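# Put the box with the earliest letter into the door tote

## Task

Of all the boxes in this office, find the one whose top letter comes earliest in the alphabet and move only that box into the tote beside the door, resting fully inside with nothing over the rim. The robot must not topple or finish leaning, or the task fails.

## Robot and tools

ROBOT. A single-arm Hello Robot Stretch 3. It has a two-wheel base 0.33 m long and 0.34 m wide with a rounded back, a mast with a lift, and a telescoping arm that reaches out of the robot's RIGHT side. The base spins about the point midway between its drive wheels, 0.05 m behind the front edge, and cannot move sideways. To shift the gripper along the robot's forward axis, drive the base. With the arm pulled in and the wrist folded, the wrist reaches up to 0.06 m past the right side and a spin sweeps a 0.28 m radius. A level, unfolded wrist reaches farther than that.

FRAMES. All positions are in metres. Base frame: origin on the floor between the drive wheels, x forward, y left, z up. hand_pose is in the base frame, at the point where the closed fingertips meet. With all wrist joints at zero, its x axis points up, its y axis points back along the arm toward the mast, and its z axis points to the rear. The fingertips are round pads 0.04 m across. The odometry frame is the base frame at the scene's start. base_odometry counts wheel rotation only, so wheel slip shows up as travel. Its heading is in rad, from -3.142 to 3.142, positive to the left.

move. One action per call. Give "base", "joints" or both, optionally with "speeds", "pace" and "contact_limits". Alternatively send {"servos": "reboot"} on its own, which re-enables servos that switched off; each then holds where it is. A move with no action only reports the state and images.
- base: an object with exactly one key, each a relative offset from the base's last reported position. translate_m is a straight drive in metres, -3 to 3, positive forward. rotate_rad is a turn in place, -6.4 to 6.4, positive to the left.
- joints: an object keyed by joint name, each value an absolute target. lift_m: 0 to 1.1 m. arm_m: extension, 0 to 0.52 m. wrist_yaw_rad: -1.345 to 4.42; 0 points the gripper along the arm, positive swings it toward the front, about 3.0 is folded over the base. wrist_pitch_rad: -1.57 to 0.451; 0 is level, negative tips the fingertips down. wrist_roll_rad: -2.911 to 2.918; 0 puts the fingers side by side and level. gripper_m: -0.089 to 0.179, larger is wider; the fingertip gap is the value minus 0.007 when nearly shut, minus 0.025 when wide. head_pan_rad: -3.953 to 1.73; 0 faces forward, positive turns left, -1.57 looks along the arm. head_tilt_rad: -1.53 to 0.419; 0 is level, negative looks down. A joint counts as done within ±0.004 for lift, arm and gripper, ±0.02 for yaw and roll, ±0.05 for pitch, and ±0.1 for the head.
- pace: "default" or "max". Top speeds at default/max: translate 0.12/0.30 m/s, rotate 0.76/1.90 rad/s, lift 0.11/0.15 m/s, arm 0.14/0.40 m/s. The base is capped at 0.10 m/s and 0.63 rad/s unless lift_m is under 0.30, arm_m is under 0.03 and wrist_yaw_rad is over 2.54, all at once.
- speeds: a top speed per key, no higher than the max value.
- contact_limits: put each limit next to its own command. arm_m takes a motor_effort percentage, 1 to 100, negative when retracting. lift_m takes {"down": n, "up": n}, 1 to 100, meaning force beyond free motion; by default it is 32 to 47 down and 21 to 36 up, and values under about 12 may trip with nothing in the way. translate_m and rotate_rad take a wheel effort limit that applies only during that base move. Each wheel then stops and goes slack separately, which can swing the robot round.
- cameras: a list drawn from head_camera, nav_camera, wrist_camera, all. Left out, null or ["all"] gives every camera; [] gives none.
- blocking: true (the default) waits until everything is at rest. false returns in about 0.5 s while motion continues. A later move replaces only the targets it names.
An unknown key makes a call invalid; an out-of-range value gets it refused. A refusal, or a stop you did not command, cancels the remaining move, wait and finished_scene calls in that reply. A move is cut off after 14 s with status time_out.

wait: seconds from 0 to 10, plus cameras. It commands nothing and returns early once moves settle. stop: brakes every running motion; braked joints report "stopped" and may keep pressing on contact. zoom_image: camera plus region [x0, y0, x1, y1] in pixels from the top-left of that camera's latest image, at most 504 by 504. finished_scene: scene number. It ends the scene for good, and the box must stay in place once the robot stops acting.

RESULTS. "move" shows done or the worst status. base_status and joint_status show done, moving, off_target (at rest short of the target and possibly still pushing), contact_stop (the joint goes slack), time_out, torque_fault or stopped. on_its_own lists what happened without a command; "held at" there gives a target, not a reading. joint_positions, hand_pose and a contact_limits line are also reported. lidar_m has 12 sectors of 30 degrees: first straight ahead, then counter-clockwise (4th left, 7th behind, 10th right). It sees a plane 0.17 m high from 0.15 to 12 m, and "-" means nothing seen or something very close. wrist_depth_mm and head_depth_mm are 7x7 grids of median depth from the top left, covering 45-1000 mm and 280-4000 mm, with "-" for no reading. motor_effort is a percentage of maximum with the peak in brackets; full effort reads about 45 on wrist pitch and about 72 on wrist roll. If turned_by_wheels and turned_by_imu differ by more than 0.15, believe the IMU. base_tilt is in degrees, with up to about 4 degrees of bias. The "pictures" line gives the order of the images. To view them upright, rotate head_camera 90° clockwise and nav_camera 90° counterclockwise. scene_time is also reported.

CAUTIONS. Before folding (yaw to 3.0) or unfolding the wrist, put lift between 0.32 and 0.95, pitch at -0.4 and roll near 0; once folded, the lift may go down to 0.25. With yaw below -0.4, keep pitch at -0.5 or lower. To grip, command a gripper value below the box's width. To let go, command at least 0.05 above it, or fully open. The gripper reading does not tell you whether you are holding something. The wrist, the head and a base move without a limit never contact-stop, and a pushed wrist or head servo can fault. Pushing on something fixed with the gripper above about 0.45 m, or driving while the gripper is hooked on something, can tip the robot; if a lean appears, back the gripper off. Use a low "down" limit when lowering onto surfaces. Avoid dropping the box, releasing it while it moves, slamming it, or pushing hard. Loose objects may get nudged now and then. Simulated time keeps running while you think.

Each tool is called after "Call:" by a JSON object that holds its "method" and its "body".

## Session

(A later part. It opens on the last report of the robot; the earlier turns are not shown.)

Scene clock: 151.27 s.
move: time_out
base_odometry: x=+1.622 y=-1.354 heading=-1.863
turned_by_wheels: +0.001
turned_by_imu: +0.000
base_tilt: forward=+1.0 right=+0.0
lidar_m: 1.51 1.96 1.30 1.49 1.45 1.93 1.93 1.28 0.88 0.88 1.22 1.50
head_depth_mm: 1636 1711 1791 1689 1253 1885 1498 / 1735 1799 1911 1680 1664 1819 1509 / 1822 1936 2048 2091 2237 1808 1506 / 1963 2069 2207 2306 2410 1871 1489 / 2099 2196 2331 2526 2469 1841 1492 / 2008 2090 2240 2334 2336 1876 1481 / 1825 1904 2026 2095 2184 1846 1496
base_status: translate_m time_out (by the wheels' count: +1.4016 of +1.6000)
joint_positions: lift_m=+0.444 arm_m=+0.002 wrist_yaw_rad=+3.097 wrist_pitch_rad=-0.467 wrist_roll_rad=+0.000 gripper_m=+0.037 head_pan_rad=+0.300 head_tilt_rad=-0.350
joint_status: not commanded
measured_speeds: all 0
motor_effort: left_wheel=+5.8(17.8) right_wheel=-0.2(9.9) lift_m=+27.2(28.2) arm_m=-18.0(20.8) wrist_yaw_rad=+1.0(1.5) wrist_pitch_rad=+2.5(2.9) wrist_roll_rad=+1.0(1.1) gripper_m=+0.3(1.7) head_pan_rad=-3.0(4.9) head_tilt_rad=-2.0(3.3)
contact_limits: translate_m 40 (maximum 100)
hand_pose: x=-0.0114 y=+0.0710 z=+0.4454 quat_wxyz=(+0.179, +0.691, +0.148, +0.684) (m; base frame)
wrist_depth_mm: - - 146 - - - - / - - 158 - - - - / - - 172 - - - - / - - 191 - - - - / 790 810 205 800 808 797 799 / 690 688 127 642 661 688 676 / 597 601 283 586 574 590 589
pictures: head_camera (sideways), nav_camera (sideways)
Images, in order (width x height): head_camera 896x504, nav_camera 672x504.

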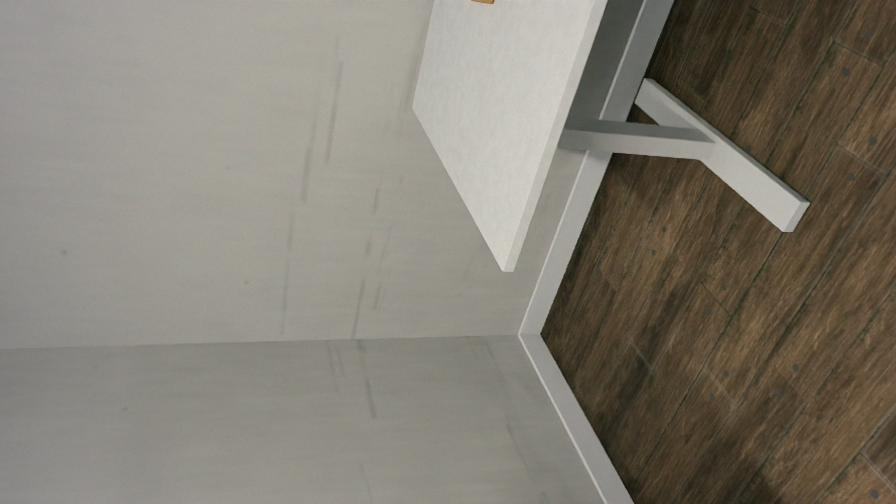

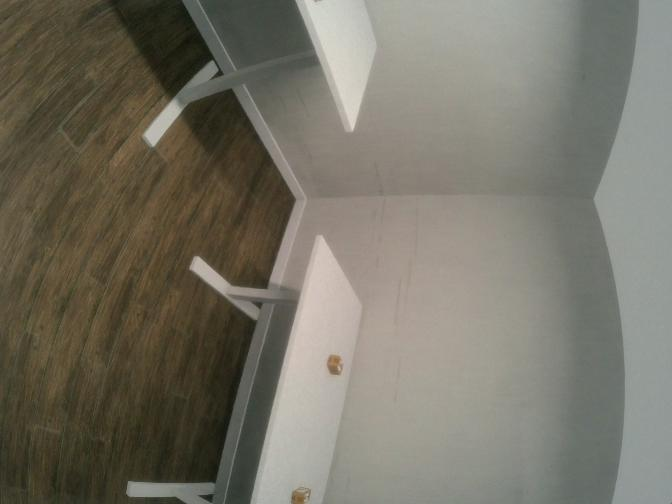

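Call:
{"method": "move", "body": {"joints": {"head_pan_rad": -0.33, "head_tilt_rad": -0.35, "lift_m": 0.28}, "cameras": ["head_camera"]}}

Call:
{"method": "move", "body": {"joints": {"head_pan_rad": 1.25, "head_tilt_rad": -0.35}, "cameras": ["head_camera"]}}

Scene clock: 158.83 s.
move: done
base_odometry: x=+1.622 y=-1.354 heading=-1.863
turned_by_wheels: +0.000
turned_by_imu: +0.001
base_tilt: forward=+0.9 right=-0.2
lidar_m: 1.51 1.95 1.30 1.49 1.45 1.93 1.93 1.28 0.88 0.88 1.21 1.50
head_depth_mm: 1576 1679 1766 1662 1309 1733 1513 / 1561 1652 1792 1677 1313 1882 1509 / 1569 1674 1783 1646 1304 1862 1495 / 1565 1669 1761 1654 1292 1866 1495 / 1571 1665 1776 1643 1284 1869 1508 / 1572 1651 1787 1539 1275 1831 1493 / 1565 1662 1767 1617 1274 1844 1482
base_status: not commanded
joint_positions: lift_m=+0.280 arm_m=+0.002 wrist_yaw_rad=+3.097 wrist_pitch_rad=-0.468 wrist_roll_rad=+0.000 gripper_m=+0.037 head_pan_rad=-0.338 head_tilt_rad=-0.350
joint_status: all done
measured_speeds: all 0
motor_effort: left_wheel=+5.5(5.8) right_wheel=-0.5(0.8) lift_m=+20.5(25.1) arm_m=-17.7(18.5) wrist_yaw_rad=+0.7(1.3) wrist_pitch_rad=+2.9(3.0) wrist_roll_rad=+0.8(1.0) gripper_m=-0.4(1.2) head_pan_rad=+2.0(4.5) head_tilt_rad=-2.3(4.2)
contact_limits: translate_m 40 (maximum 100)
hand_pose: x=-0.0114 y=+0.0709 z=+0.2816 quat_wxyz=(+0.180, +0.691, +0.149, +0.684) (m; base frame)
wrist_depth_mm: - - 147 - - - - / - - 158 - - - - / 898 851 173 895 912 905 911 / 703 702 190 711 696 706 696 / 577 584 206 575 574 580 577 / 491 489 127 281 471 491 486 / 265 266 252 260 268 421 419
pictures: head_camera (sideways)
Images, in order (width x height): head_camera 896x504.

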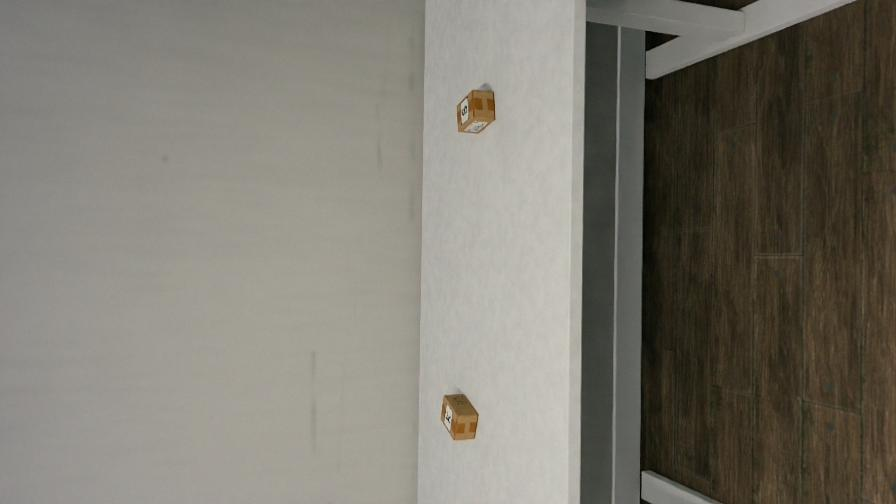

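Scene clock: 160.07 s.
move: done
base_odometry: x=+1.622 y=-1.354 heading=-1.863
turned_by_wheels: +0.000
turned_by_imu: +0.000
base_tilt: forward=+0.9 right=+0.0
lidar_m: 1.51 1.96 1.30 1.49 1.45 1.93 1.93 1.28 0.88 0.88 1.22 1.50
head_depth_mm: 1443 1524 1599 1098 1842 1678 1502 / 1453 1522 1593 1025 1884 1868 1504 / 1449 1547 1614 1017 1881 1880 1505 / 1466 1545 1621 1086 1891 1872 1509 / 1465 1552 1632 1078 1899 1846 1492 / 1461 1570 1633 1072 1917 1854 1501 / 1475 1571 1649 1154 1917 1856 1493
base_status: not commanded
joint_positions: lift_m=+0.280 arm_m=+0.002 wrist_yaw_rad=+3.097 wrist_pitch_rad=-0.468 wrist_roll_rad=+0.000 gripper_m=+0.037 head_pan_rad=+1.282 head_tilt_rad=-0.350
joint_status: all done
measured_speeds: all 0
motor_effort: left_wheel=+5.6(5.8) right_wheel=-0.9(0.9) lift_m=+20.6(21.0) arm_m=-17.9(18.3) wrist_yaw_rad=+0.9(1.1) wrist_pitch_rad=+2.2(2.9) wrist_roll_rad=+0.9(1.0) gripper_m=-0.3(1.3) head_pan_rad=-0.2(4.5) head_tilt_rad=-1.2(3.6)
contact_limits: translate_m 40 (maximum 100)
hand_pose: x=-0.0114 y=+0.0709 z=+0.2816 quat_wxyz=(+0.180, +0.691, +0.149, +0.684) (m; base frame)
wrist_depth_mm: - - 147 - - - - / - - 158 - - - - / 930 839 172 902 912 900 909 / 709 708 190 704 707 696 694 / 576 569 205 581 574 584 581 / 481 486 128 282 472 487 484 / 265 265 253 259 268 423 426
pictures: head_camera (sideways)
Images, in order (width x height): head_camera 896x504.

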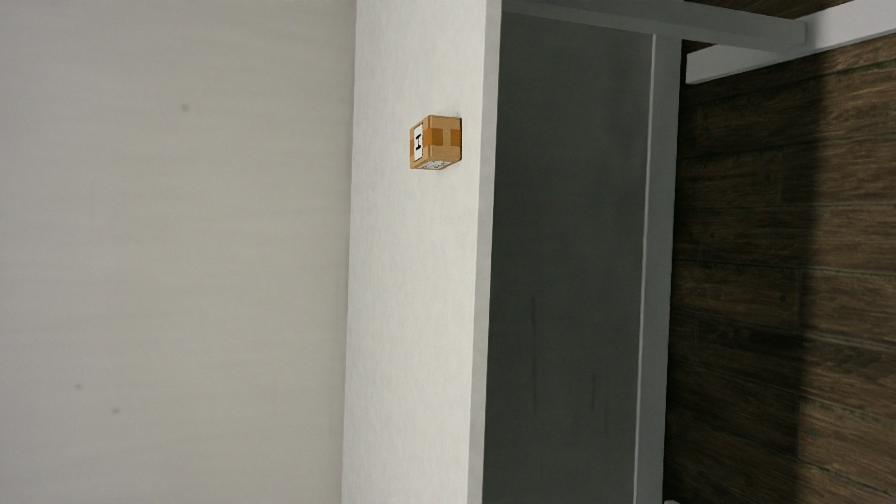

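Call:
{"method": "zoom_image", "body": {"camera": "head_camera", "region": [400, 105, 470, 175]}}

Call:
{"method": "move", "body": {"joints": {"head_pan_rad": -0.33, "head_tilt_rad": -0.35}, "cameras": ["head_camera"]}}

Call:
{"method": "zoom_image", "body": {"camera": "head_camera", "region": [440, 75, 510, 145]}}

Call:
{"method": "zoom_image", "body": {"camera": "head_camera", "region": [425, 380, 495, 450]}}

Call:
{"method": "move", "body": {"joints": {"head_pan_rad": 1.7, "head_tilt_rad": -0.35}, "cameras": ["head_camera"]}}

Scaled by 7.200 from the camera's 896x504 image, which has a finer 1280x720 frame.

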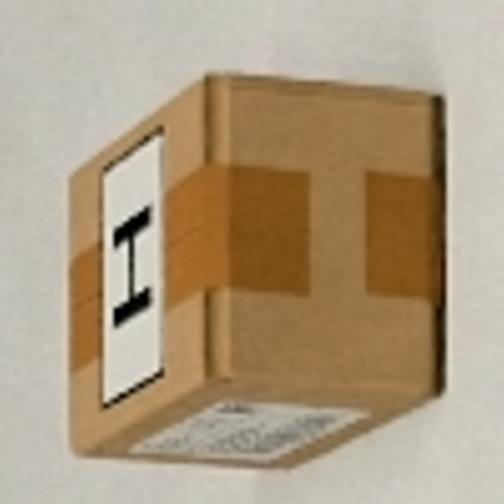

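Scene clock: 164.87 s.
move: done
base_odometry: x=+1.622 y=-1.354 heading=-1.863
turned_by_wheels: +0.000
turned_by_imu: +0.001
base_tilt: forward=+0.9 right=-0.2
lidar_m: 1.51 1.96 1.30 1.49 1.45 1.93 1.93 1.28 0.88 0.88 1.22 1.50
head_depth_mm: 1586 1670 1800 1683 1314 1722 1504 / 1593 1682 1774 1684 1299 1872 1507 / 1572 1675 1777 1653 1302 1852 1511 / 1564 1659 1772 1661 1295 1858 1497 / 1562 1652 1776 1651 1286 1860 1496 / 1558 1661 1769 1640 1282 1879 1501 / 1555 1634 1778 1634 1276 1856 1486
base_status: not commanded
joint_positions: lift_m=+0.280 arm_m=+0.002 wrist_yaw_rad=+3.097 wrist_pitch_rad=-0.468 wrist_roll_rad=+0.000 gripper_m=+0.037 head_pan_rad=-0.364 head_tilt_rad=-0.350
joint_status: all done
measured_speeds: all 0
motor_effort: left_wheel=+5.5(5.8) right_wheel=-0.3(0.7) lift_m=+20.9(21.1) arm_m=-17.2(18.0) wrist_yaw_rad=+1.0(1.2) wrist_pitch_rad=+2.5(2.9) wrist_roll_rad=+0.8(1.0) gripper_m=-0.1(1.1) head_pan_rad=-0.6(4.8) head_tilt_rad=-1.2(4.7)
contact_limits: translate_m 40 (maximum 100)
hand_pose: x=-0.0114 y=+0.0709 z=+0.2816 quat_wxyz=(+0.180, +0.691, +0.149, +0.684) (m; base frame)
wrist_depth_mm: - - 146 - - - - / - - 158 - - - - / 881 876 172 895 917 909 900 / 695 705 190 693 698 708 690 / 579 574 204 577 576 569 575 / 487 491 128 283 473 487 488 / 265 265 250 259 267 425 421
pictures: head_camera (sideways)
Images, in order (width x height): head_camera 896x504.

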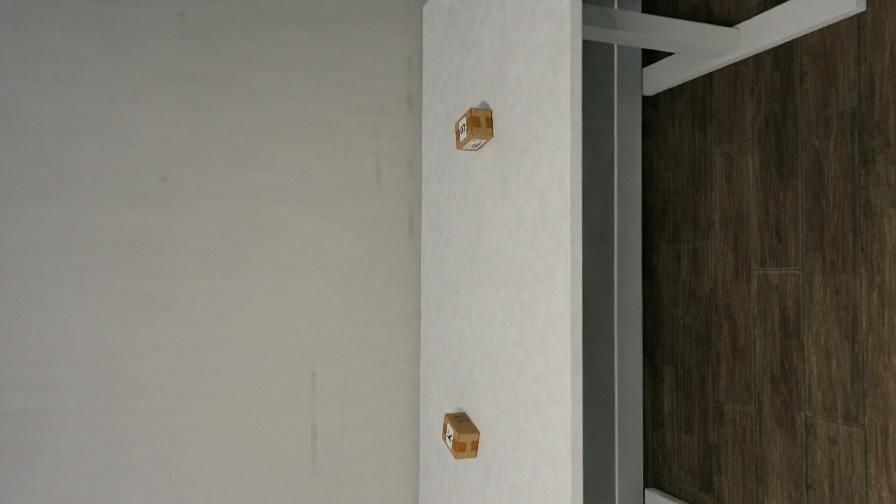

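Scaled by 7.200 from the camera's 896x504 image, which has a finer 1280x720 frame.

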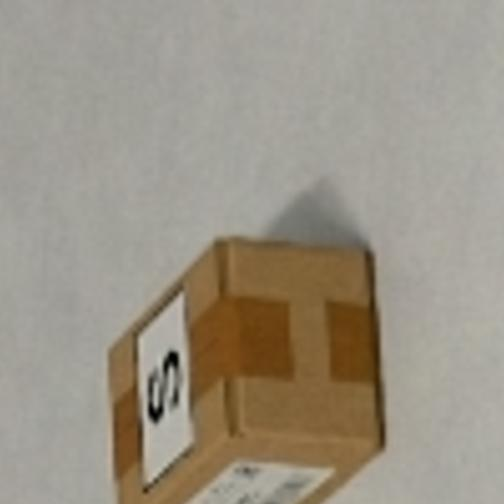

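Scaled by 7.200 from the camera's 896x504 image, which has a finer 1280x720 frame.

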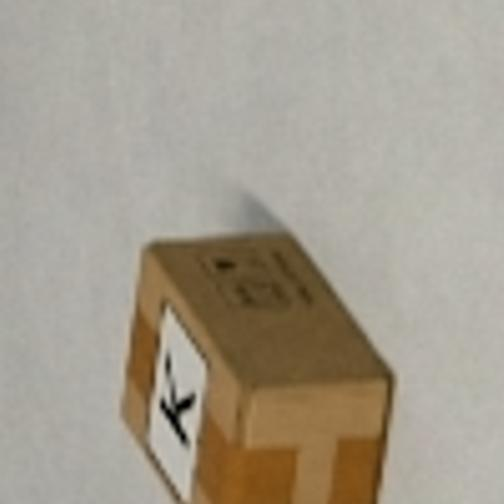

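Scene clock: 166.27 s.
move: done
base_odometry: x=+1.622 y=-1.354 heading=-1.863
turned_by_wheels: +0.000
turned_by_imu: +0.000
base_tilt: forward=+0.9 right=+0.0
lidar_m: 1.51 1.95 1.31 1.49 1.45 1.93 1.93 1.28 0.88 0.88 1.22 1.50
head_depth_mm: 1455 1502 1590 1033 1778 1840 1516 / 1507 1580 1648 1102 1893 1857 1519 / 1588 1656 1720 1181 2006 1883 1493 / 1652 1751 1803 1184 2134 1886 1503 / 1733 1851 1925 1535 2177 1770 1505 / 1831 1946 2070 2250 2360 1867 1492 / - - - - - - -
base_status: not commanded
joint_positions: lift_m=+0.280 arm_m=+0.002 wrist_yaw_rad=+3.097 wrist_pitch_rad=-0.468 wrist_roll_rad=+0.000 gripper_m=+0.037 head_pan_rad=+1.729 head_tilt_rad=-0.350
joint_status: all done
measured_speeds: all 0
motor_effort: left_wheel=+5.6(5.8) right_wheel=-0.1(0.6) lift_m=+21.0(21.4) arm_m=-17.1(17.8) wrist_yaw_rad=+0.7(1.2) wrist_pitch_rad=+2.8(2.9) wrist_roll_rad=+0.6(1.1) gripper_m=-0.9(1.2) head_pan_rad=+0.8(5.3) head_tilt_rad=-1.0(3.9)
contact_limits: translate_m 40 (maximum 100)
hand_pose: x=-0.0114 y=+0.0709 z=+0.2816 quat_wxyz=(+0.180, +0.691, +0.149, +0.684) (m; base frame)
wrist_depth_mm: - - 147 - - - - / - - 158 - - - - / 924 850 172 901 903 907 914 / 705 706 190 706 714 704 707 / 580 579 204 578 578 572 575 / 485 494 128 282 469 486 488 / 265 265 250 260 266 424 420
pictures: head_camera (sideways)
Images, in order (width x height): head_camera 896x504.

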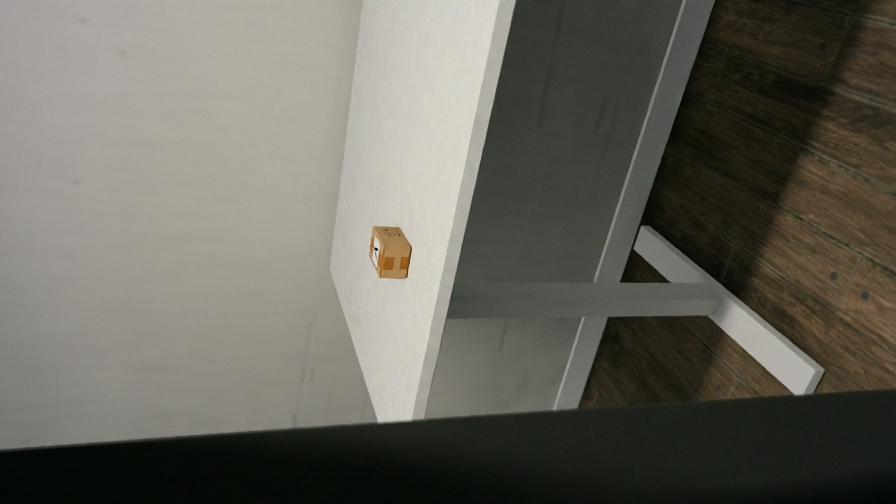

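Call:
{"method": "zoom_image", "body": {"camera": "head_camera", "region": [355, 217, 425, 287]}}

Scaled by 7.200 from the camera's 896x504 image, which has a finer 1280x720 frame.

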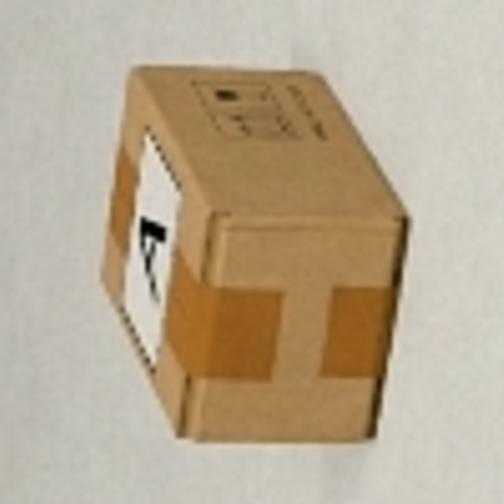

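Call:
{"method": "move", "body": {"base": {"rotate_rad": 0.87}, "joints": {"head_pan_rad": 0.0, "head_tilt_rad": -0.45}, "pace": "max", "cameras": []}}

Call:
{"method": "move", "body": {"base": {"translate_m": 0.5}, "pace": "max", "contact_limits": {"translate_m": 40}, "cameras": ["head_camera"]}}

Scene clock: 181.20 s.
move: done
base_odometry: x=+1.622 y=-1.354 heading=-0.994
turned_by_wheels: +0.870
turned_by_imu: +0.868
base_tilt: forward=+1.1 right=-0.3
lidar_m: 1.30 1.69 1.45 1.96 1.94 1.28 1.36 0.88 1.22 1.50 1.83 1.51
head_depth_mm: 1748 1939 2122 2344 2142 1684 1392 / 1680 1810 1984 2228 2122 1672 1386 / 1624 1773 1829 2088 2123 1671 1393 / 1564 1676 1257 1945 2062 1630 1385 / 1510 1622 1243 1890 1982 1668 1381 / 1458 1556 1237 1835 1947 1676 1369 / 1408 1500 1229 1749 1886 1660 1381
base_status: done
joint_positions: lift_m=+0.280 arm_m=+0.002 wrist_yaw_rad=+3.097 wrist_pitch_rad=-0.468 wrist_roll_rad=+0.000 gripper_m=+0.037 head_pan_rad=-0.016 head_tilt_rad=-0.451
joint_status: all done
measured_speeds: translate_m=+0.000 rotate_rad=+0.000 lift_m=+0.000 arm_m=+0.000 wrist_yaw_rad=+0.000 wrist_pitch_rad=+0.000 wrist_roll_rad=+0.000 head_pan_rad=+0.024 head_tilt_rad=+0.000
motor_effort: left_wheel=-8.0(16.7) right_wheel=+10.0(15.7) lift_m=+21.1(21.6) arm_m=-19.6(20.5) wrist_yaw_rad=+0.6(1.4) wrist_pitch_rad=+2.7(3.0) wrist_roll_rad=+0.7(1.2) gripper_m=-0.1(1.1) head_pan_rad=+3.0(6.0) head_tilt_rad=-1.1(5.0)
hand_pose: x=-0.0114 y=+0.0709 z=+0.2816 quat_wxyz=(+0.180, +0.691, +0.149, +0.684) (m; base frame)
wrist_depth_mm: - - 147 - - - - / - - 158 - - - - / 898 850 172 902 888 929 911 / 706 709 189 701 712 716 711 / 572 574 205 577 566 571 571 / 489 487 128 282 474 489 488 / 265 266 252 259 266 426 422
pictures: none
No camera images: "cameras" was empty.

Scene clock: 184.17 s.
move: done
base_odometry: x=+1.895 y=-1.773 heading=-0.993
turned_by_wheels: +0.000
turned_by_imu: +0.000
base_tilt: forward=+1.1 right=-0.1
lidar_m: 0.81 1.25 1.26 1.24 2.16 1.75 1.35 1.34 1.47 1.60 1.17 1.64
head_depth_mm: 1270 1377 1507 1690 1853 1676 1389 / 1217 1317 1452 1576 627 1682 1389 / 1177 1262 1389 789 598 1680 1380 / 1129 1214 1298 784 573 1668 1385 / 1086 1177 1219 784 572 1096 1291 / 1056 1132 1173 780 571 1556 1377 / 1019 1093 1139 778 569 1509 1378
base_status: done
joint_positions: lift_m=+0.280 arm_m=+0.002 wrist_yaw_rad=+3.097 wrist_pitch_rad=-0.468 wrist_roll_rad=+0.000 gripper_m=+0.037 head_pan_rad=-0.001 head_tilt_rad=-0.451
joint_status: not commanded
measured_speeds: all 0
motor_effort: left_wheel=+6.1(11.4) right_wheel=+0.9(18.6) lift_m=+21.5(21.7) arm_m=-18.1(20.1) wrist_yaw_rad=+0.6(1.5) wrist_pitch_rad=+2.5(2.9) wrist_roll_rad=+0.8(1.1) gripper_m=-0.3(1.3) head_pan_rad=+3.5(4.0) head_tilt_rad=+1.4(2.2)
contact_limits: translate_m 40 (maximum 100)
hand_pose: x=-0.0114 y=+0.0709 z=+0.2816 quat_wxyz=(+0.180, +0.691, +0.149, +0.684) (m; base frame)
wrist_depth_mm: - - 146 - - - - / - - 158 - - - - / 909 851 172 918 897 917 908 / 720 700 190 698 700 708 700 / 569 578 203 576 573 579 574 / 486 492 128 282 473 489 489 / 266 266 253 257 267 424 419
pictures: head_camera (sideways)
Images, in order (width x height): head_camera 896x504.

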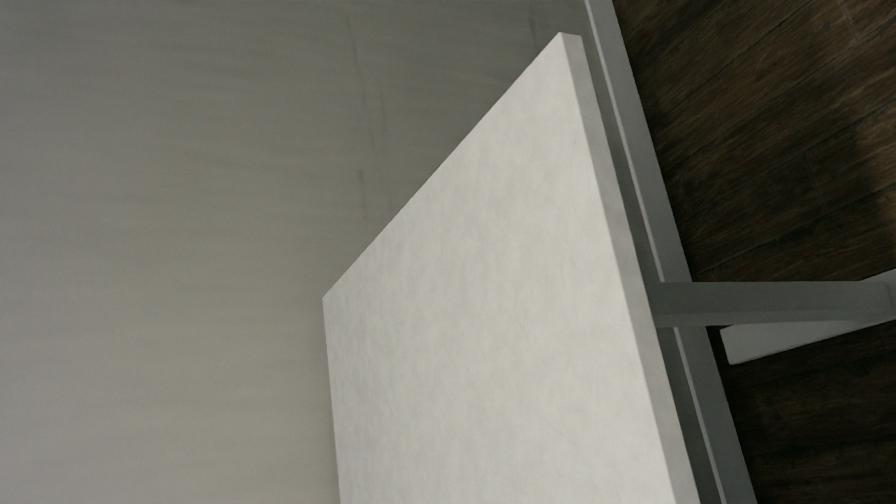

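Call:
{"method": "move", "body": {"joints": {"head_pan_rad": 0.8, "head_tilt_rad": -0.45}, "cameras": ["head_camera"]}}

Scene clock: 192.67 s.
move: done
base_odometry: x=+1.895 y=-1.773 heading=-0.993
turned_by_wheels: +0.000
turned_by_imu: +0.001
base_tilt: forward=+0.9 right=-0.1
lidar_m: 0.81 1.24 1.26 1.24 2.15 1.75 1.35 1.35 1.47 1.59 1.17 1.64
head_depth_mm: 1022 1094 1149 797 538 502 1391 / 1072 1148 1190 793 536 1552 1382 / 1116 1190 1237 789 576 1606 1393 / 1159 1240 1259 786 575 1678 1385 / 1213 1301 1246 783 618 1688 1390 / 1268 1369 1235 782 646 1666 1375 / 1329 1453 1234 778 1942 1615 1370
base_status: not commanded
joint_positions: lift_m=+0.280 arm_m=+0.002 wrist_yaw_rad=+3.097 wrist_pitch_rad=-0.468 wrist_roll_rad=+0.000 gripper_m=+0.037 head_pan_rad=+0.820 head_tilt_rad=-0.451
joint_status: all done
measured_speeds: all 0
motor_effort: left_wheel=+6.0(6.4) right_wheel=+0.8(1.5) lift_m=+22.0(22.0) arm_m=-15.9(16.7) wrist_yaw_rad=+1.0(1.3) wrist_pitch_rad=+2.4(3.0) wrist_roll_rad=+0.8(1.0) gripper_m=-0.5(1.1) head_pan_rad=-0.1(4.7) head_tilt_rad=+1.7(3.7)
contact_limits: translate_m 40 (maximum 100)
hand_pose: x=-0.0114 y=+0.0709 z=+0.2816 quat_wxyz=(+0.180, +0.691, +0.149, +0.684) (m; base frame)
wrist_depth_mm: - - 147 - - - - / - - 157 - - - - / 920 859 172 894 891 910 908 / 701 701 189 713 707 698 710 / 576 579 205 580 574 578 572 / 484 488 127 282 467 494 485 / 265 267 253 259 266 424 419
pictures: head_camera (sideways)
Images, in order (width x height): head_camera 896x504.

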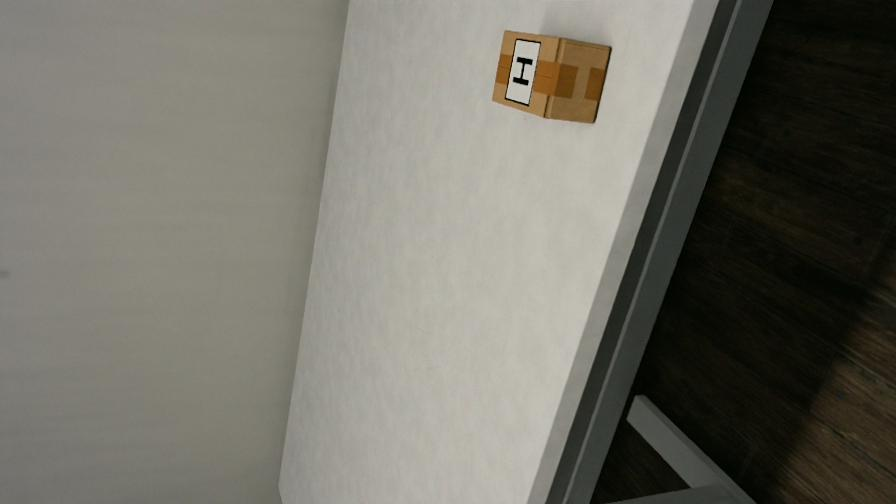

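Call:
{"method": "zoom_image", "body": {"camera": "head_camera", "region": [490, 25, 580, 115]}}

Call:
{"method": "move", "body": {"joints": {"head_pan_rad": 1.3, "head_tilt_rad": -0.45}, "cameras": ["head_camera"]}}

Scaled by 5.600 from the camera's 896x504 image, which has a finer 1280x720 frame.

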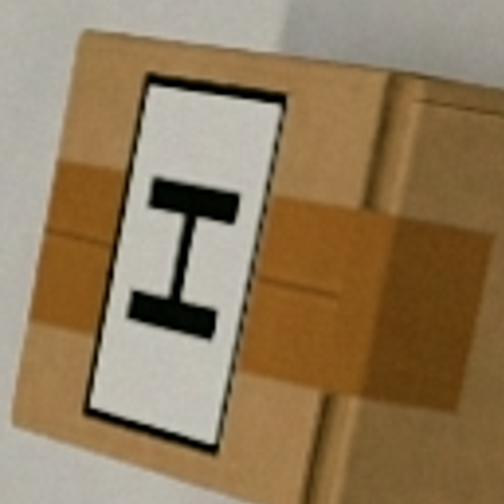

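Scene clock: 196.20 s.
move: done
base_odometry: x=+1.895 y=-1.773 heading=-0.993
turned_by_wheels: +0.000
turned_by_imu: +0.001
base_tilt: forward=+1.1 right=-0.1
lidar_m: 0.81 1.24 1.26 1.24 2.16 1.76 1.36 1.34 1.47 1.59 1.17 1.64
head_depth_mm: 1288 1367 1275 799 579 1636 1397 / 1415 1497 1276 796 655 1695 1390 / 1578 1672 1259 792 1975 1659 1390 / 1763 1896 1269 834 1564 1617 1388 / 2014 2168 1257 2508 2118 1671 1378 / 2015 2180 2269 2510 2149 1674 1381 / 1921 2054 2162 2360 2104 1670 1375
base_status: not commanded
joint_positions: lift_m=+0.280 arm_m=+0.002 wrist_yaw_rad=+3.097 wrist_pitch_rad=-0.468 wrist_roll_rad=+0.000 gripper_m=+0.037 head_pan_rad=+1.306 head_tilt_rad=-0.450
joint_status: all done
measured_speeds: all 0
motor_effort: left_wheel=+6.3(6.4) right_wheel=+1.2(1.5) lift_m=+22.0(22.1) arm_m=-14.2(14.7) wrist_yaw_rad=+0.9(1.3) wrist_pitch_rad=+2.6(3.0) wrist_roll_rad=+0.8(1.2) gripper_m=+0.0(1.5) head_pan_rad=+3.3(4.3) head_tilt_rad=+2.9(5.1)
contact_limits: translate_m 40 (maximum 100)
hand_pose: x=-0.0114 y=+0.0709 z=+0.2816 quat_wxyz=(+0.180, +0.691, +0.149, +0.684) (m; base frame)
wrist_depth_mm: - - 147 - - - - / - - 159 - - - - / 917 851 172 907 904 901 914 / 701 707 189 716 699 703 712 / 571 575 205 573 575 581 570 / 485 488 127 281 473 483 486 / 265 266 252 260 268 418 425
pictures: head_camera (sideways)
Images, in order (width x height): head_camera 896x504.

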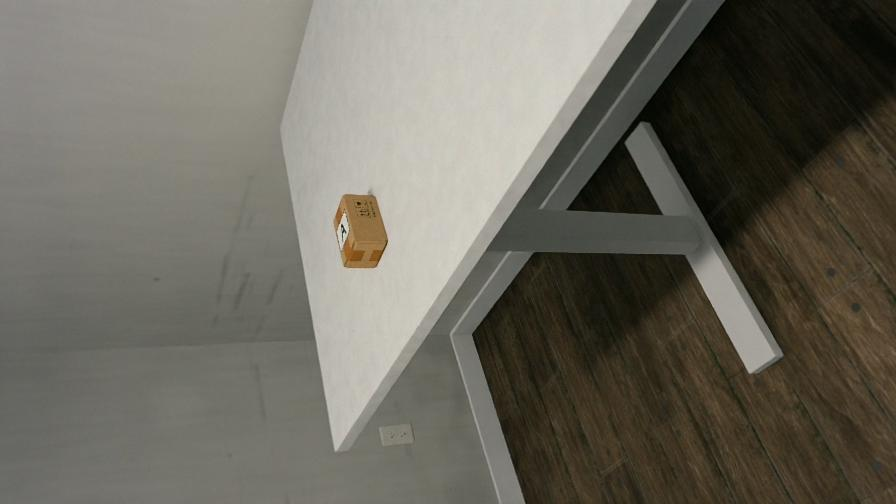

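Call:
{"method": "zoom_image", "body": {"camera": "head_camera", "region": [325, 185, 405, 265]}}

Scaled by 6.300 from the camera's 896x504 image, which has a finer 1280x720 frame.

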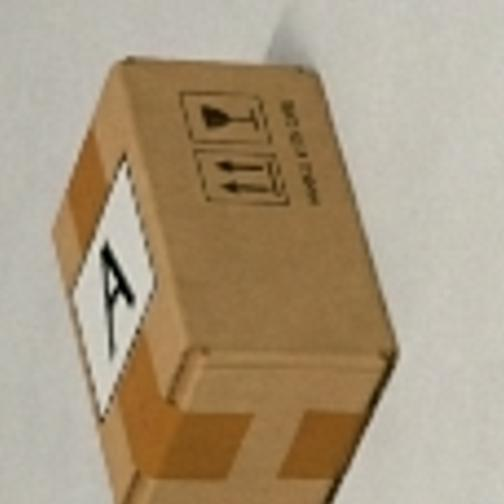

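Call:
{"method": "move", "body": {"base": {"rotate_rad": 2.14}, "pace": "max", "cameras": []}}

Call:
{"method": "move", "body": {"base": {"translate_m": 0.69}, "pace": "max", "contact_limits": {"translate_m": 40}, "cameras": []}}

Call:
{"method": "move", "body": {"base": {"rotate_rad": -0.156}, "joints": {"head_pan_rad": -1.57, "head_tilt_rad": -0.6}, "pace": "max", "cameras": ["head_camera", "nav_camera"]}}

Scene clock: 247.63 s.
move: done
base_odometry: x=+1.895 y=-1.773 heading=+1.146
turned_by_wheels: +2.140
turned_by_imu: +2.131
base_tilt: forward=+1.0 right=+0.0
lidar_m: 2.14 1.75 1.35 1.34 1.51 1.64 1.18 1.61 0.81 1.24 1.24 1.25
head_depth_mm: 1586 1693 1848 1742 2027 1689 1406 / 1549 1679 1807 1754 2019 1690 1390 / 1151 1269 1365 1577 1864 1685 1388 / 1373 1597 1494 1550 1877 1672 1377 / 1520 1622 1754 1727 2009 1674 1390 / 1509 1610 1758 1717 1996 1670 1390 / 1502 1609 1741 1710 1916 1674 1375
base_status: done
joint_positions: lift_m=+0.280 arm_m=+0.002 wrist_yaw_rad=+3.097 wrist_pitch_rad=-0.468 wrist_roll_rad=+0.000 gripper_m=+0.037 head_pan_rad=+1.300 head_tilt_rad=-0.449
joint_status: not commanded
measured_speeds: all 0
motor_effort: left_wheel=-8.1(16.8) right_wheel=+8.0(17.3) lift_m=+22.5(22.7) arm_m=-20.0(20.8) wrist_yaw_rad=+0.6(1.5) wrist_pitch_rad=+2.6(3.0) wrist_roll_rad=+0.8(1.1) gripper_m=+0.6(1.3) head_pan_rad=-4.3(4.3) head_tilt_rad=+2.1(3.9)
hand_pose: x=-0.0114 y=+0.0709 z=+0.2816 quat_wxyz=(+0.180, +0.691, +0.149, +0.684) (m; base frame)
wrist_depth_mm: - - 146 - - - - / - - 158 - - - - / 945 861 172 907 910 904 892 / 721 715 189 706 715 710 695 / 580 581 205 567 576 566 574 / 485 490 128 283 476 487 490 / 266 266 252 260 267 423 422
pictures: none
No camera images: "cameras" was empty.

Scene clock: 251.27 s.
move: done
base_odometry: x=+2.179 y=-1.144 heading=+1.146
turned_by_wheels: +0.000
turned_by_imu: +0.000
base_tilt: forward=+1.1 right=-0.3
lidar_m: 1.46 1.56 1.34 1.31 1.82 2.09 1.86 1.25 1.34 0.90 1.41 1.48
head_depth_mm: 1147 3077 3564 2932 2148 1690 1397 / 1288 1385 1361 1503 1704 1694 1383 / 1481 1590 1722 1717 1867 1662 1390 / 1470 1570 1721 1734 1934 1645 1386 / 1457 1557 1691 1741 1936 1617 1389 / 1438 1536 1674 1705 1915 1626 1392 / 1428 1534 1471 1626 1678 1611 1379
base_status: done
joint_positions: lift_m=+0.280 arm_m=+0.002 wrist_yaw_rad=+3.097 wrist_pitch_rad=-0.468 wrist_roll_rad=+0.000 gripper_m=+0.037 head_pan_rad=+1.300 head_tilt_rad=-0.449
joint_status: not commanded
measured_speeds: all 0
motor_effort: left_wheel=+4.9(11.6) right_wheel=+0.7(18.3) lift_m=+22.5(22.9) arm_m=-17.1(20.2) wrist_yaw_rad=+0.6(1.3) wrist_pitch_rad=+2.7(3.1) wrist_roll_rad=+0.9(1.1) gripper_m=+0.4(1.4) head_pan_rad=-3.6(4.7) head_tilt_rad=+1.0(3.1)
contact_limits: translate_m 40 (maximum 100)
hand_pose: x=-0.0114 y=+0.0709 z=+0.2816 quat_wxyz=(+0.180, +0.691, +0.149, +0.684) (m; base frame)
wrist_depth_mm: - - 146 - - - - / - - 158 - - - - / 894 845 172 922 907 901 923 / 691 698 190 694 699 703 703 / 585 568 206 590 569 579 574 / 482 486 128 282 463 486 485 / 266 267 253 260 268 417 422
pictures: none
No camera images: "cameras" was empty.

Scene clock: 254.00 s.
move: done
base_odometry: x=+2.179 y=-1.144 heading=+0.991
turned_by_wheels: -0.156
turned_by_imu: -0.155
base_tilt: forward=+1.0 right=-0.3
lidar_m: 1.46 1.49 1.34 1.50 1.39 1.82 1.86 1.27 1.25 1.31 0.90 1.54
head_depth_mm: 1115 1193 824 630 1707 1473 1265 / 1117 1181 822 627 1743 1480 1270 / 1117 1183 818 626 1703 1479 1259 / 1117 1177 817 626 1701 1477 1260 / 1114 1178 733 623 1702 1478 1260 / 1119 1178 815 646 1679 1377 1251 / 1116 1179 811 646 1672 1475 1251
base_status: done
joint_positions: lift_m=+0.280 arm_m=+0.002 wrist_yaw_rad=+3.097 wrist_pitch_rad=-0.468 wrist_roll_rad=+0.000 gripper_m=+0.037 head_pan_rad=-1.586 head_tilt_rad=-0.599
joint_status: all done
measured_speeds: translate_m=+0.000 rotate_rad=+0.000 lift_m=+0.000 arm_m=+0.000 wrist_yaw_rad=+0.000 wrist_pitch_rad=+0.000 wrist_roll_rad=+0.000 head_pan_rad=+0.024 head_tilt_rad=+0.000
motor_effort: left_wheel=+9.0(15.1) right_wheel=-7.8(13.2) lift_m=+22.9(23.1) arm_m=-15.6(17.2) wrist_yaw_rad=+0.6(1.5) wrist_pitch_rad=+2.6(3.0) wrist_roll_rad=+1.1(1.1) gripper_m=+0.6(1.5) head_pan_rad=+2.3(4.3) head_tilt_rad=-3.7(5.0)
hand_pose: x=-0.0114 y=+0.0709 z=+0.2816 quat_wxyz=(+0.180, +0.691, +0.149, +0.684) (m; base frame)
wrist_depth_mm: - - 147 - - - - / - - 158 - - - - / 895 867 172 891 883 914 895 / 715 705 190 701 691 698 706 / 577 579 205 576 576 584 572 / 487 481 127 280 472 480 489 / 266 266 253 261 267 421 423
pictures: head_camera (sideways), nav_camera (sideways)
Images, in order (width x height): head_camera 896x504, nav_camera 672x504.

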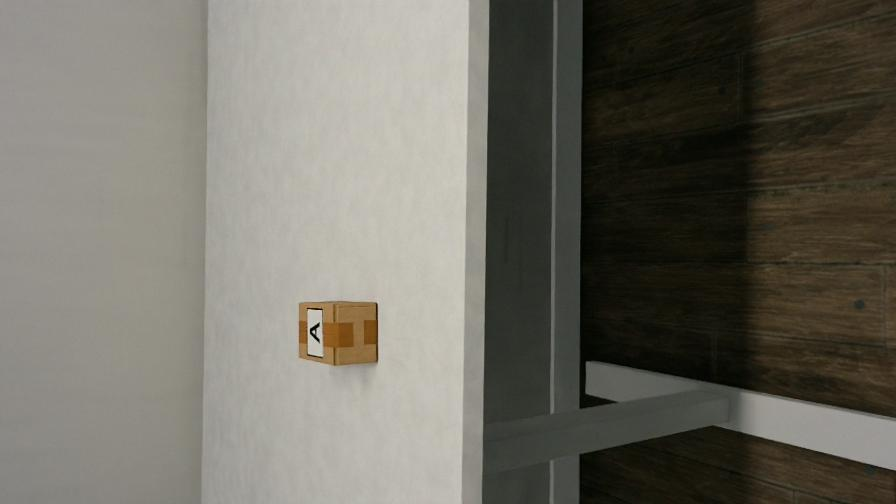

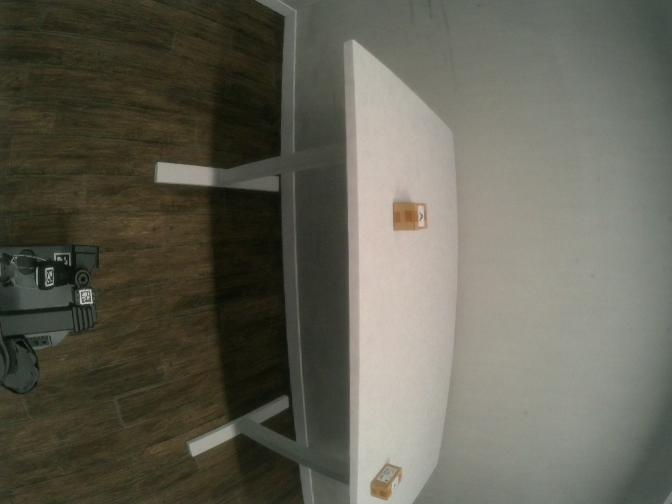

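Call:
{"method": "move", "body": {"joints": {"lift_m": 0.93, "wrist_pitch_rad": -0.4}, "pace": "max", "cameras": []}}

Call:
{"method": "move", "body": {"joints": {"wrist_yaw_rad": 1.57}, "cameras": []}}

Call:
{"method": "move", "body": {"joints": {"lift_m": 1.08, "wrist_pitch_rad": 0.0, "gripper_m": 0.15}, "cameras": ["wrist_camera"]}}

Scene clock: 277.80 s.
move: done
base_odometry: x=+2.179 y=-1.144 heading=+0.991
turned_by_wheels: +0.000
turned_by_imu: +0.001
base_tilt: forward=+0.9 right=-0.1
lidar_m: 1.46 1.50 1.34 1.50 1.39 1.82 1.86 1.27 1.25 1.31 0.90 1.54
head_depth_mm: 1120 1187 821 628 1684 - - / 1113 1193 822 626 1708 1565 - / 1119 1175 822 625 1710 1560 - / 1123 1180 816 625 1712 1553 - / 1121 1193 706 648 1714 1583 - / 1128 1184 811 646 1589 1362 1240 / 1124 1189 806 645 1684 1467 1253
base_status: not commanded
joint_positions: lift_m=+0.930 arm_m=+0.002 wrist_yaw_rad=+3.097 wrist_pitch_rad=-0.419 wrist_roll_rad=+0.000 gripper_m=+0.037 head_pan_rad=-1.570 head_tilt_rad=-0.600
joint_status: all done
measured_speeds: all 0
motor_effort: left_wheel=+9.0(9.4) right_wheel=-8.2(8.2) lift_m=+29.5(32.5) arm_m=-12.8(15.1) wrist_yaw_rad=+0.8(1.4) wrist_pitch_rad=+3.4(7.4) wrist_roll_rad=+0.8(1.2) gripper_m=+0.8(1.2) head_pan_rad=+3.3(4.5) head_tilt_rad=-2.9(4.4)
hand_pose: x=-0.0111 y=+0.0773 z=+0.9425 quat_wxyz=(+0.163, +0.694, +0.132, +0.688) (m; base frame)
wrist_depth_mm: - - 143 - - - - / - - 156 - - - - / - - 168 - - - - / - - 184 - - - - / - - 199 - - - - / - - 127 - - - - / - - 246 - - - -
pictures: none
No camera images: "cameras" was empty.

Scene clock: 279.57 s.
move: done
base_odometry: x=+2.179 y=-1.144 heading=+0.991
turned_by_wheels: +0.000
turned_by_imu: +0.000
base_tilt: forward=+0.9 right=+0.0
lidar_m: 1.46 1.49 1.34 1.49 1.38 1.83 1.86 1.27 1.25 1.31 0.90 1.54
head_depth_mm: 1117 1188 822 626 1697 - - / 1115 1185 819 626 1695 - - / 1114 1173 819 625 1714 - - / 1114 1177 819 624 1721 1459 1280 / 1125 1184 706 646 1717 1469 1317 / 1124 1184 813 647 1598 1373 - / 1121 1187 807 647 1695 1514 -
base_status: not commanded
joint_positions: lift_m=+0.930 arm_m=+0.002 wrist_yaw_rad=+1.573 wrist_pitch_rad=-0.419 wrist_roll_rad=+0.000 gripper_m=+0.037 head_pan_rad=-1.570 head_tilt_rad=-0.600
joint_status: all done
measured_speeds: all 0
motor_effort: left_wheel=+9.2(9.4) right_wheel=-7.6(8.2) lift_m=+29.1(29.7) arm_m=-12.2(13.1) wrist_yaw_rad=-2.2(5.6) wrist_pitch_rad=+3.5(3.6) wrist_roll_rad=+0.8(1.1) gripper_m=+0.2(1.3) head_pan_rad=+3.0(4.5) head_tilt_rad=-3.4(4.4)
hand_pose: x=+0.2029 y=-0.1463 z=+0.9425 quat_wxyz=(+0.593, +0.593, -0.384, +0.386) (m; base frame)
wrist_depth_mm: - - - - - - - / - - - - - - - / - - - - - - - / - - - - - - - / - - - - - - - / - - 128 - - - - / - - - - - - -
pictures: none
No camera images: "cameras" was empty.

Scene clock: 281.77 s.
move: done
base_odometry: x=+2.179 y=-1.144 heading=+0.991
turned_by_wheels: +0.000
turned_by_imu: +0.000
base_tilt: forward=+1.1 right=+0.0
lidar_m: 1.46 1.49 1.34 1.49 1.38 1.82 1.86 1.27 1.25 1.31 0.90 1.54
head_depth_mm: - - - - - 1406 1272 / - - - - - 1412 1262 / 1105 - 776 - - 1415 1256 / 1118 1185 815 626 - 1429 1257 / 1129 1187 706 646 - 1445 1262 / 1120 1180 813 647 - - 1231 / 1124 1212 771 - - - 1257
base_status: not commanded
joint_positions: lift_m=+1.080 arm_m=+0.002 wrist_yaw_rad=+1.573 wrist_pitch_rad=-0.022 wrist_roll_rad=+0.000 gripper_m=+0.150 head_pan_rad=-1.570 head_tilt_rad=-0.600
joint_status: all done
measured_speeds: all 0
motor_effort: left_wheel=+9.1(9.4) right_wheel=-7.7(8.1) lift_m=+30.4(32.7) arm_m=-11.1(12.2) wrist_yaw_rad=-2.3(2.8) wrist_pitch_rad=+3.9(6.9) wrist_roll_rad=+1.1(1.1) gripper_m=-0.4(86.7) head_pan_rad=+2.3(3.8) head_tilt_rad=-1.9(4.0)
hand_pose: x=+0.2343 y=-0.1461 z=+1.1890 quat_wxyz=(+0.505, +0.506, -0.493, +0.495) (m; base frame)
wrist_depth_mm: - - - - - - - / - - - - - - - / - - - - - - - / - - - - - - - / - - - - - - - / - 122 - - - 120 - / - - - - - - -
pictures: wrist_camera
Images, in order (width x height): wrist_camera 644x364.

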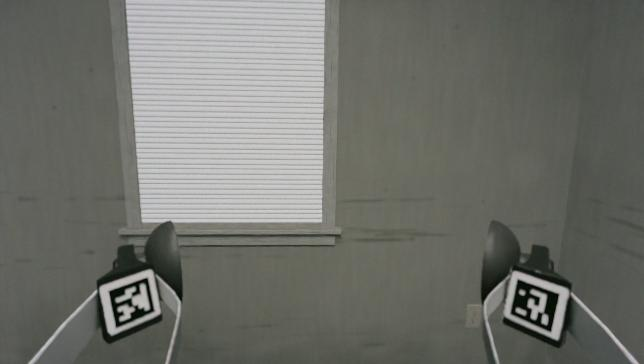

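Call:
{"method": "move", "body": {"joints": {"wrist_yaw_rad": 0.0, "lift_m": 1.05, "wrist_pitch_rad": -0.35}, "cameras": ["wrist_camera", "head_camera"]}}

Scene clock: 289.03 s.
move: done
base_odometry: x=+2.179 y=-1.144 heading=+0.991
turned_by_wheels: +0.000
turned_by_imu: +0.001
base_tilt: forward=+0.9 right=-0.1
lidar_m: 1.46 1.49 1.34 1.49 1.38 1.82 1.86 1.27 1.25 1.31 0.90 1.54
head_depth_mm: 1108 1190 - - - - 1183 / 1113 1188 - - - - - / 1118 1184 - - - - - / 1128 1182 817 623 1719 1488 1251 / 1116 1188 706 585 1704 1464 1253 / 1127 1183 813 646 1595 1378 1246 / 1121 1187 805 647 1685 1481 1257
base_status: not commanded
joint_positions: lift_m=+1.050 arm_m=+0.002 wrist_yaw_rad=+0.003 wrist_pitch_rad=-0.365 wrist_roll_rad=+0.000 gripper_m=+0.150 head_pan_rad=-1.570 head_tilt_rad=-0.600
joint_status: all done
measured_speeds: all 0
motor_effort: left_wheel=+9.2(9.4) right_wheel=-7.5(8.2) lift_m=+20.6(27.3) arm_m=-8.9(10.2) wrist_yaw_rad=-2.2(5.3) wrist_pitch_rad=+2.2(4.9) wrist_roll_rad=+0.6(1.1) gripper_m=+0.1(1.2) head_pan_rad=+3.0(3.9) head_tilt_rad=-1.7(3.9)
hand_pose: x=-0.0207 y=-0.3775 z=+1.0748 quat_wxyz=(+0.696, +0.130, -0.695, -0.127) (m; base frame)
wrist_depth_mm: - - - - - - - / - - - - - - - / - - - - - - - / - - 455 - - - - / 379 401 384 382 385 150 389 / 344 122 - - - 120 362 / - - - - - - 928
pictures: head_camera (sideways), wrist_camera
Images, in order (width x height): head_camera 896x504, wrist_camera 644x364.

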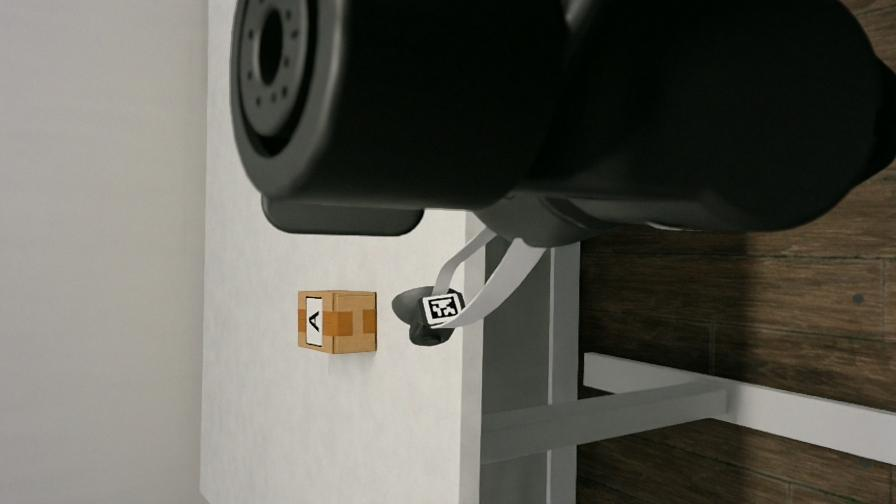

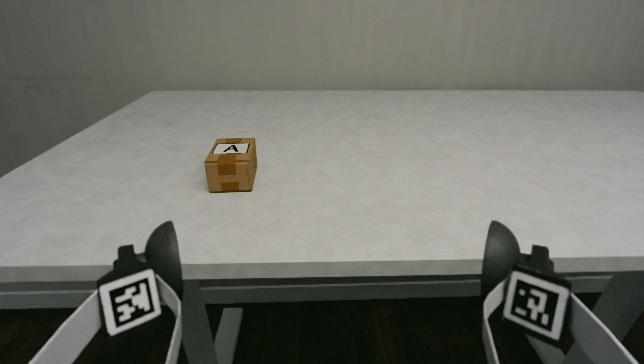

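Call:
{"method": "move", "body": {"base": {"translate_m": 0.1}, "cameras": ["wrist_camera"]}}

Scene clock: 297.57 s.
move: done
base_odometry: x=+2.234 y=-1.061 heading=+0.991
turned_by_wheels: +0.000
turned_by_imu: +0.001
base_tilt: forward=+0.9 right=-0.2
lidar_m: 1.36 1.39 1.84 1.31 1.74 1.90 1.96 1.32 1.37 0.87 0.87 1.44
head_depth_mm: 1106 1193 - - - - 1199 / 1118 1187 - - - - - / 1110 1177 - - - - - / 1109 1179 776 623 1732 1477 1262 / 1118 1175 815 581 1690 1414 1261 / 1115 1181 815 622 1680 1435 1251 / 1124 1216 812 648 1700 1475 1263
base_status: done
joint_positions: lift_m=+1.050 arm_m=+0.002 wrist_yaw_rad=+0.003 wrist_pitch_rad=-0.365 wrist_roll_rad=+0.000 gripper_m=+0.150 head_pan_rad=-1.570 head_tilt_rad=-0.600
joint_status: not commanded
measured_speeds: all 0
motor_effort: left_wheel=+2.6(14.0) right_wheel=+8.0(9.0) lift_m=+21.0(21.4) arm_m=-7.3(8.3) wrist_yaw_rad=-1.7(2.7) wrist_pitch_rad=+2.7(2.8) wrist_roll_rad=+0.9(1.1) gripper_m=-0.3(1.0) head_pan_rad=+2.6(3.8) head_tilt_rad=-2.2(3.3)
hand_pose: x=-0.0208 y=-0.3775 z=+1.0748 quat_wxyz=(+0.696, +0.130, -0.695, -0.127) (m; base frame)
wrist_depth_mm: - - - - - - - / - - - - - - - / - - - - - - - / - - - 450 - - - / 381 400 382 385 384 150 388 / 339 122 - - - 120 - / - - - - - - -
pictures: wrist_camera
Images, in order (width x height): wrist_camera 644x364.

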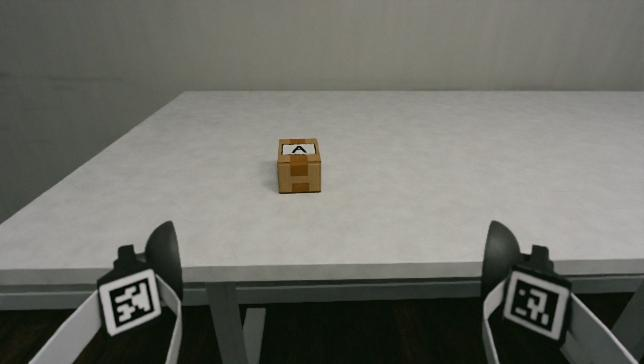

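Call:
{"method": "move", "body": {"base": {"translate_m": 0.046}, "joints": {"wrist_pitch_rad": 0.0, "lift_m": 0.92}, "cameras": ["wrist_camera", "head_camera"]}}

Scene clock: 302.70 s.
move: done
base_odometry: x=+2.259 y=-1.022 heading=+0.990
turned_by_wheels: +0.000
turned_by_imu: +0.001
base_tilt: forward=+0.9 right=+0.0
lidar_m: 1.31 1.35 1.78 1.31 1.76 1.93 2.01 1.35 1.38 0.86 0.87 1.39
head_depth_mm: 1110 1175 823 604 1683 - - / 1104 1184 819 623 1668 1478 - / 1104 1191 701 623 - - - / 1111 1178 814 624 1704 1444 1262 / 1119 1170 815 623 1203 1386 1235 / 1117 1180 812 623 1701 1480 1258 / 1117 1226 809 621 1722 1475 1262
base_status: done
joint_positions: lift_m=+0.920 arm_m=+0.002 wrist_yaw_rad=+0.003 wrist_pitch_rad=-0.023 wrist_roll_rad=+0.000 gripper_m=+0.150 head_pan_rad=-1.570 head_tilt_rad=-0.600
joint_status: all done
measured_speeds: all 0
motor_effort: left_wheel=+2.1(8.5) right_wheel=+8.4(12.3) lift_m=+22.0(23.4) arm_m=-4.8(6.2) wrist_yaw_rad=-1.9(2.4) wrist_pitch_rad=+4.0(6.6) wrist_roll_rad=+0.8(1.2) gripper_m=-0.1(1.1) head_pan_rad=+2.8(3.6) head_tilt_rad=-3.1(3.4)
hand_pose: x=-0.0207 y=-0.4024 z=+1.0288 quat_wxyz=(+0.707, +0.009, -0.707, -0.007) (m; base frame)
wrist_depth_mm: - - - - - - - / - - - - - - - / - - - - - - - / - - - - - - - / - 149 412 416 - 144 - / 322 122 307 308 310 120 318 / - - - - - - 297
pictures: head_camera (sideways), wrist_camera
Images, in order (width x height): head_camera 896x504, wrist_camera 644x364.

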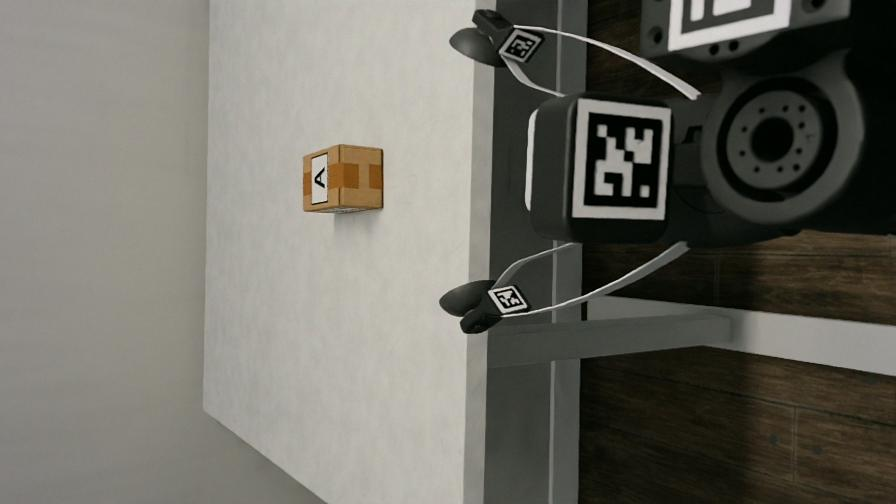

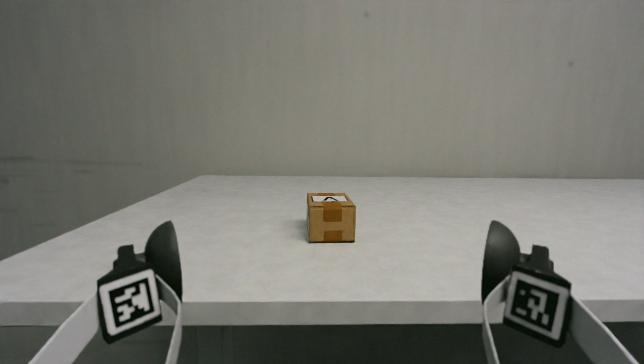

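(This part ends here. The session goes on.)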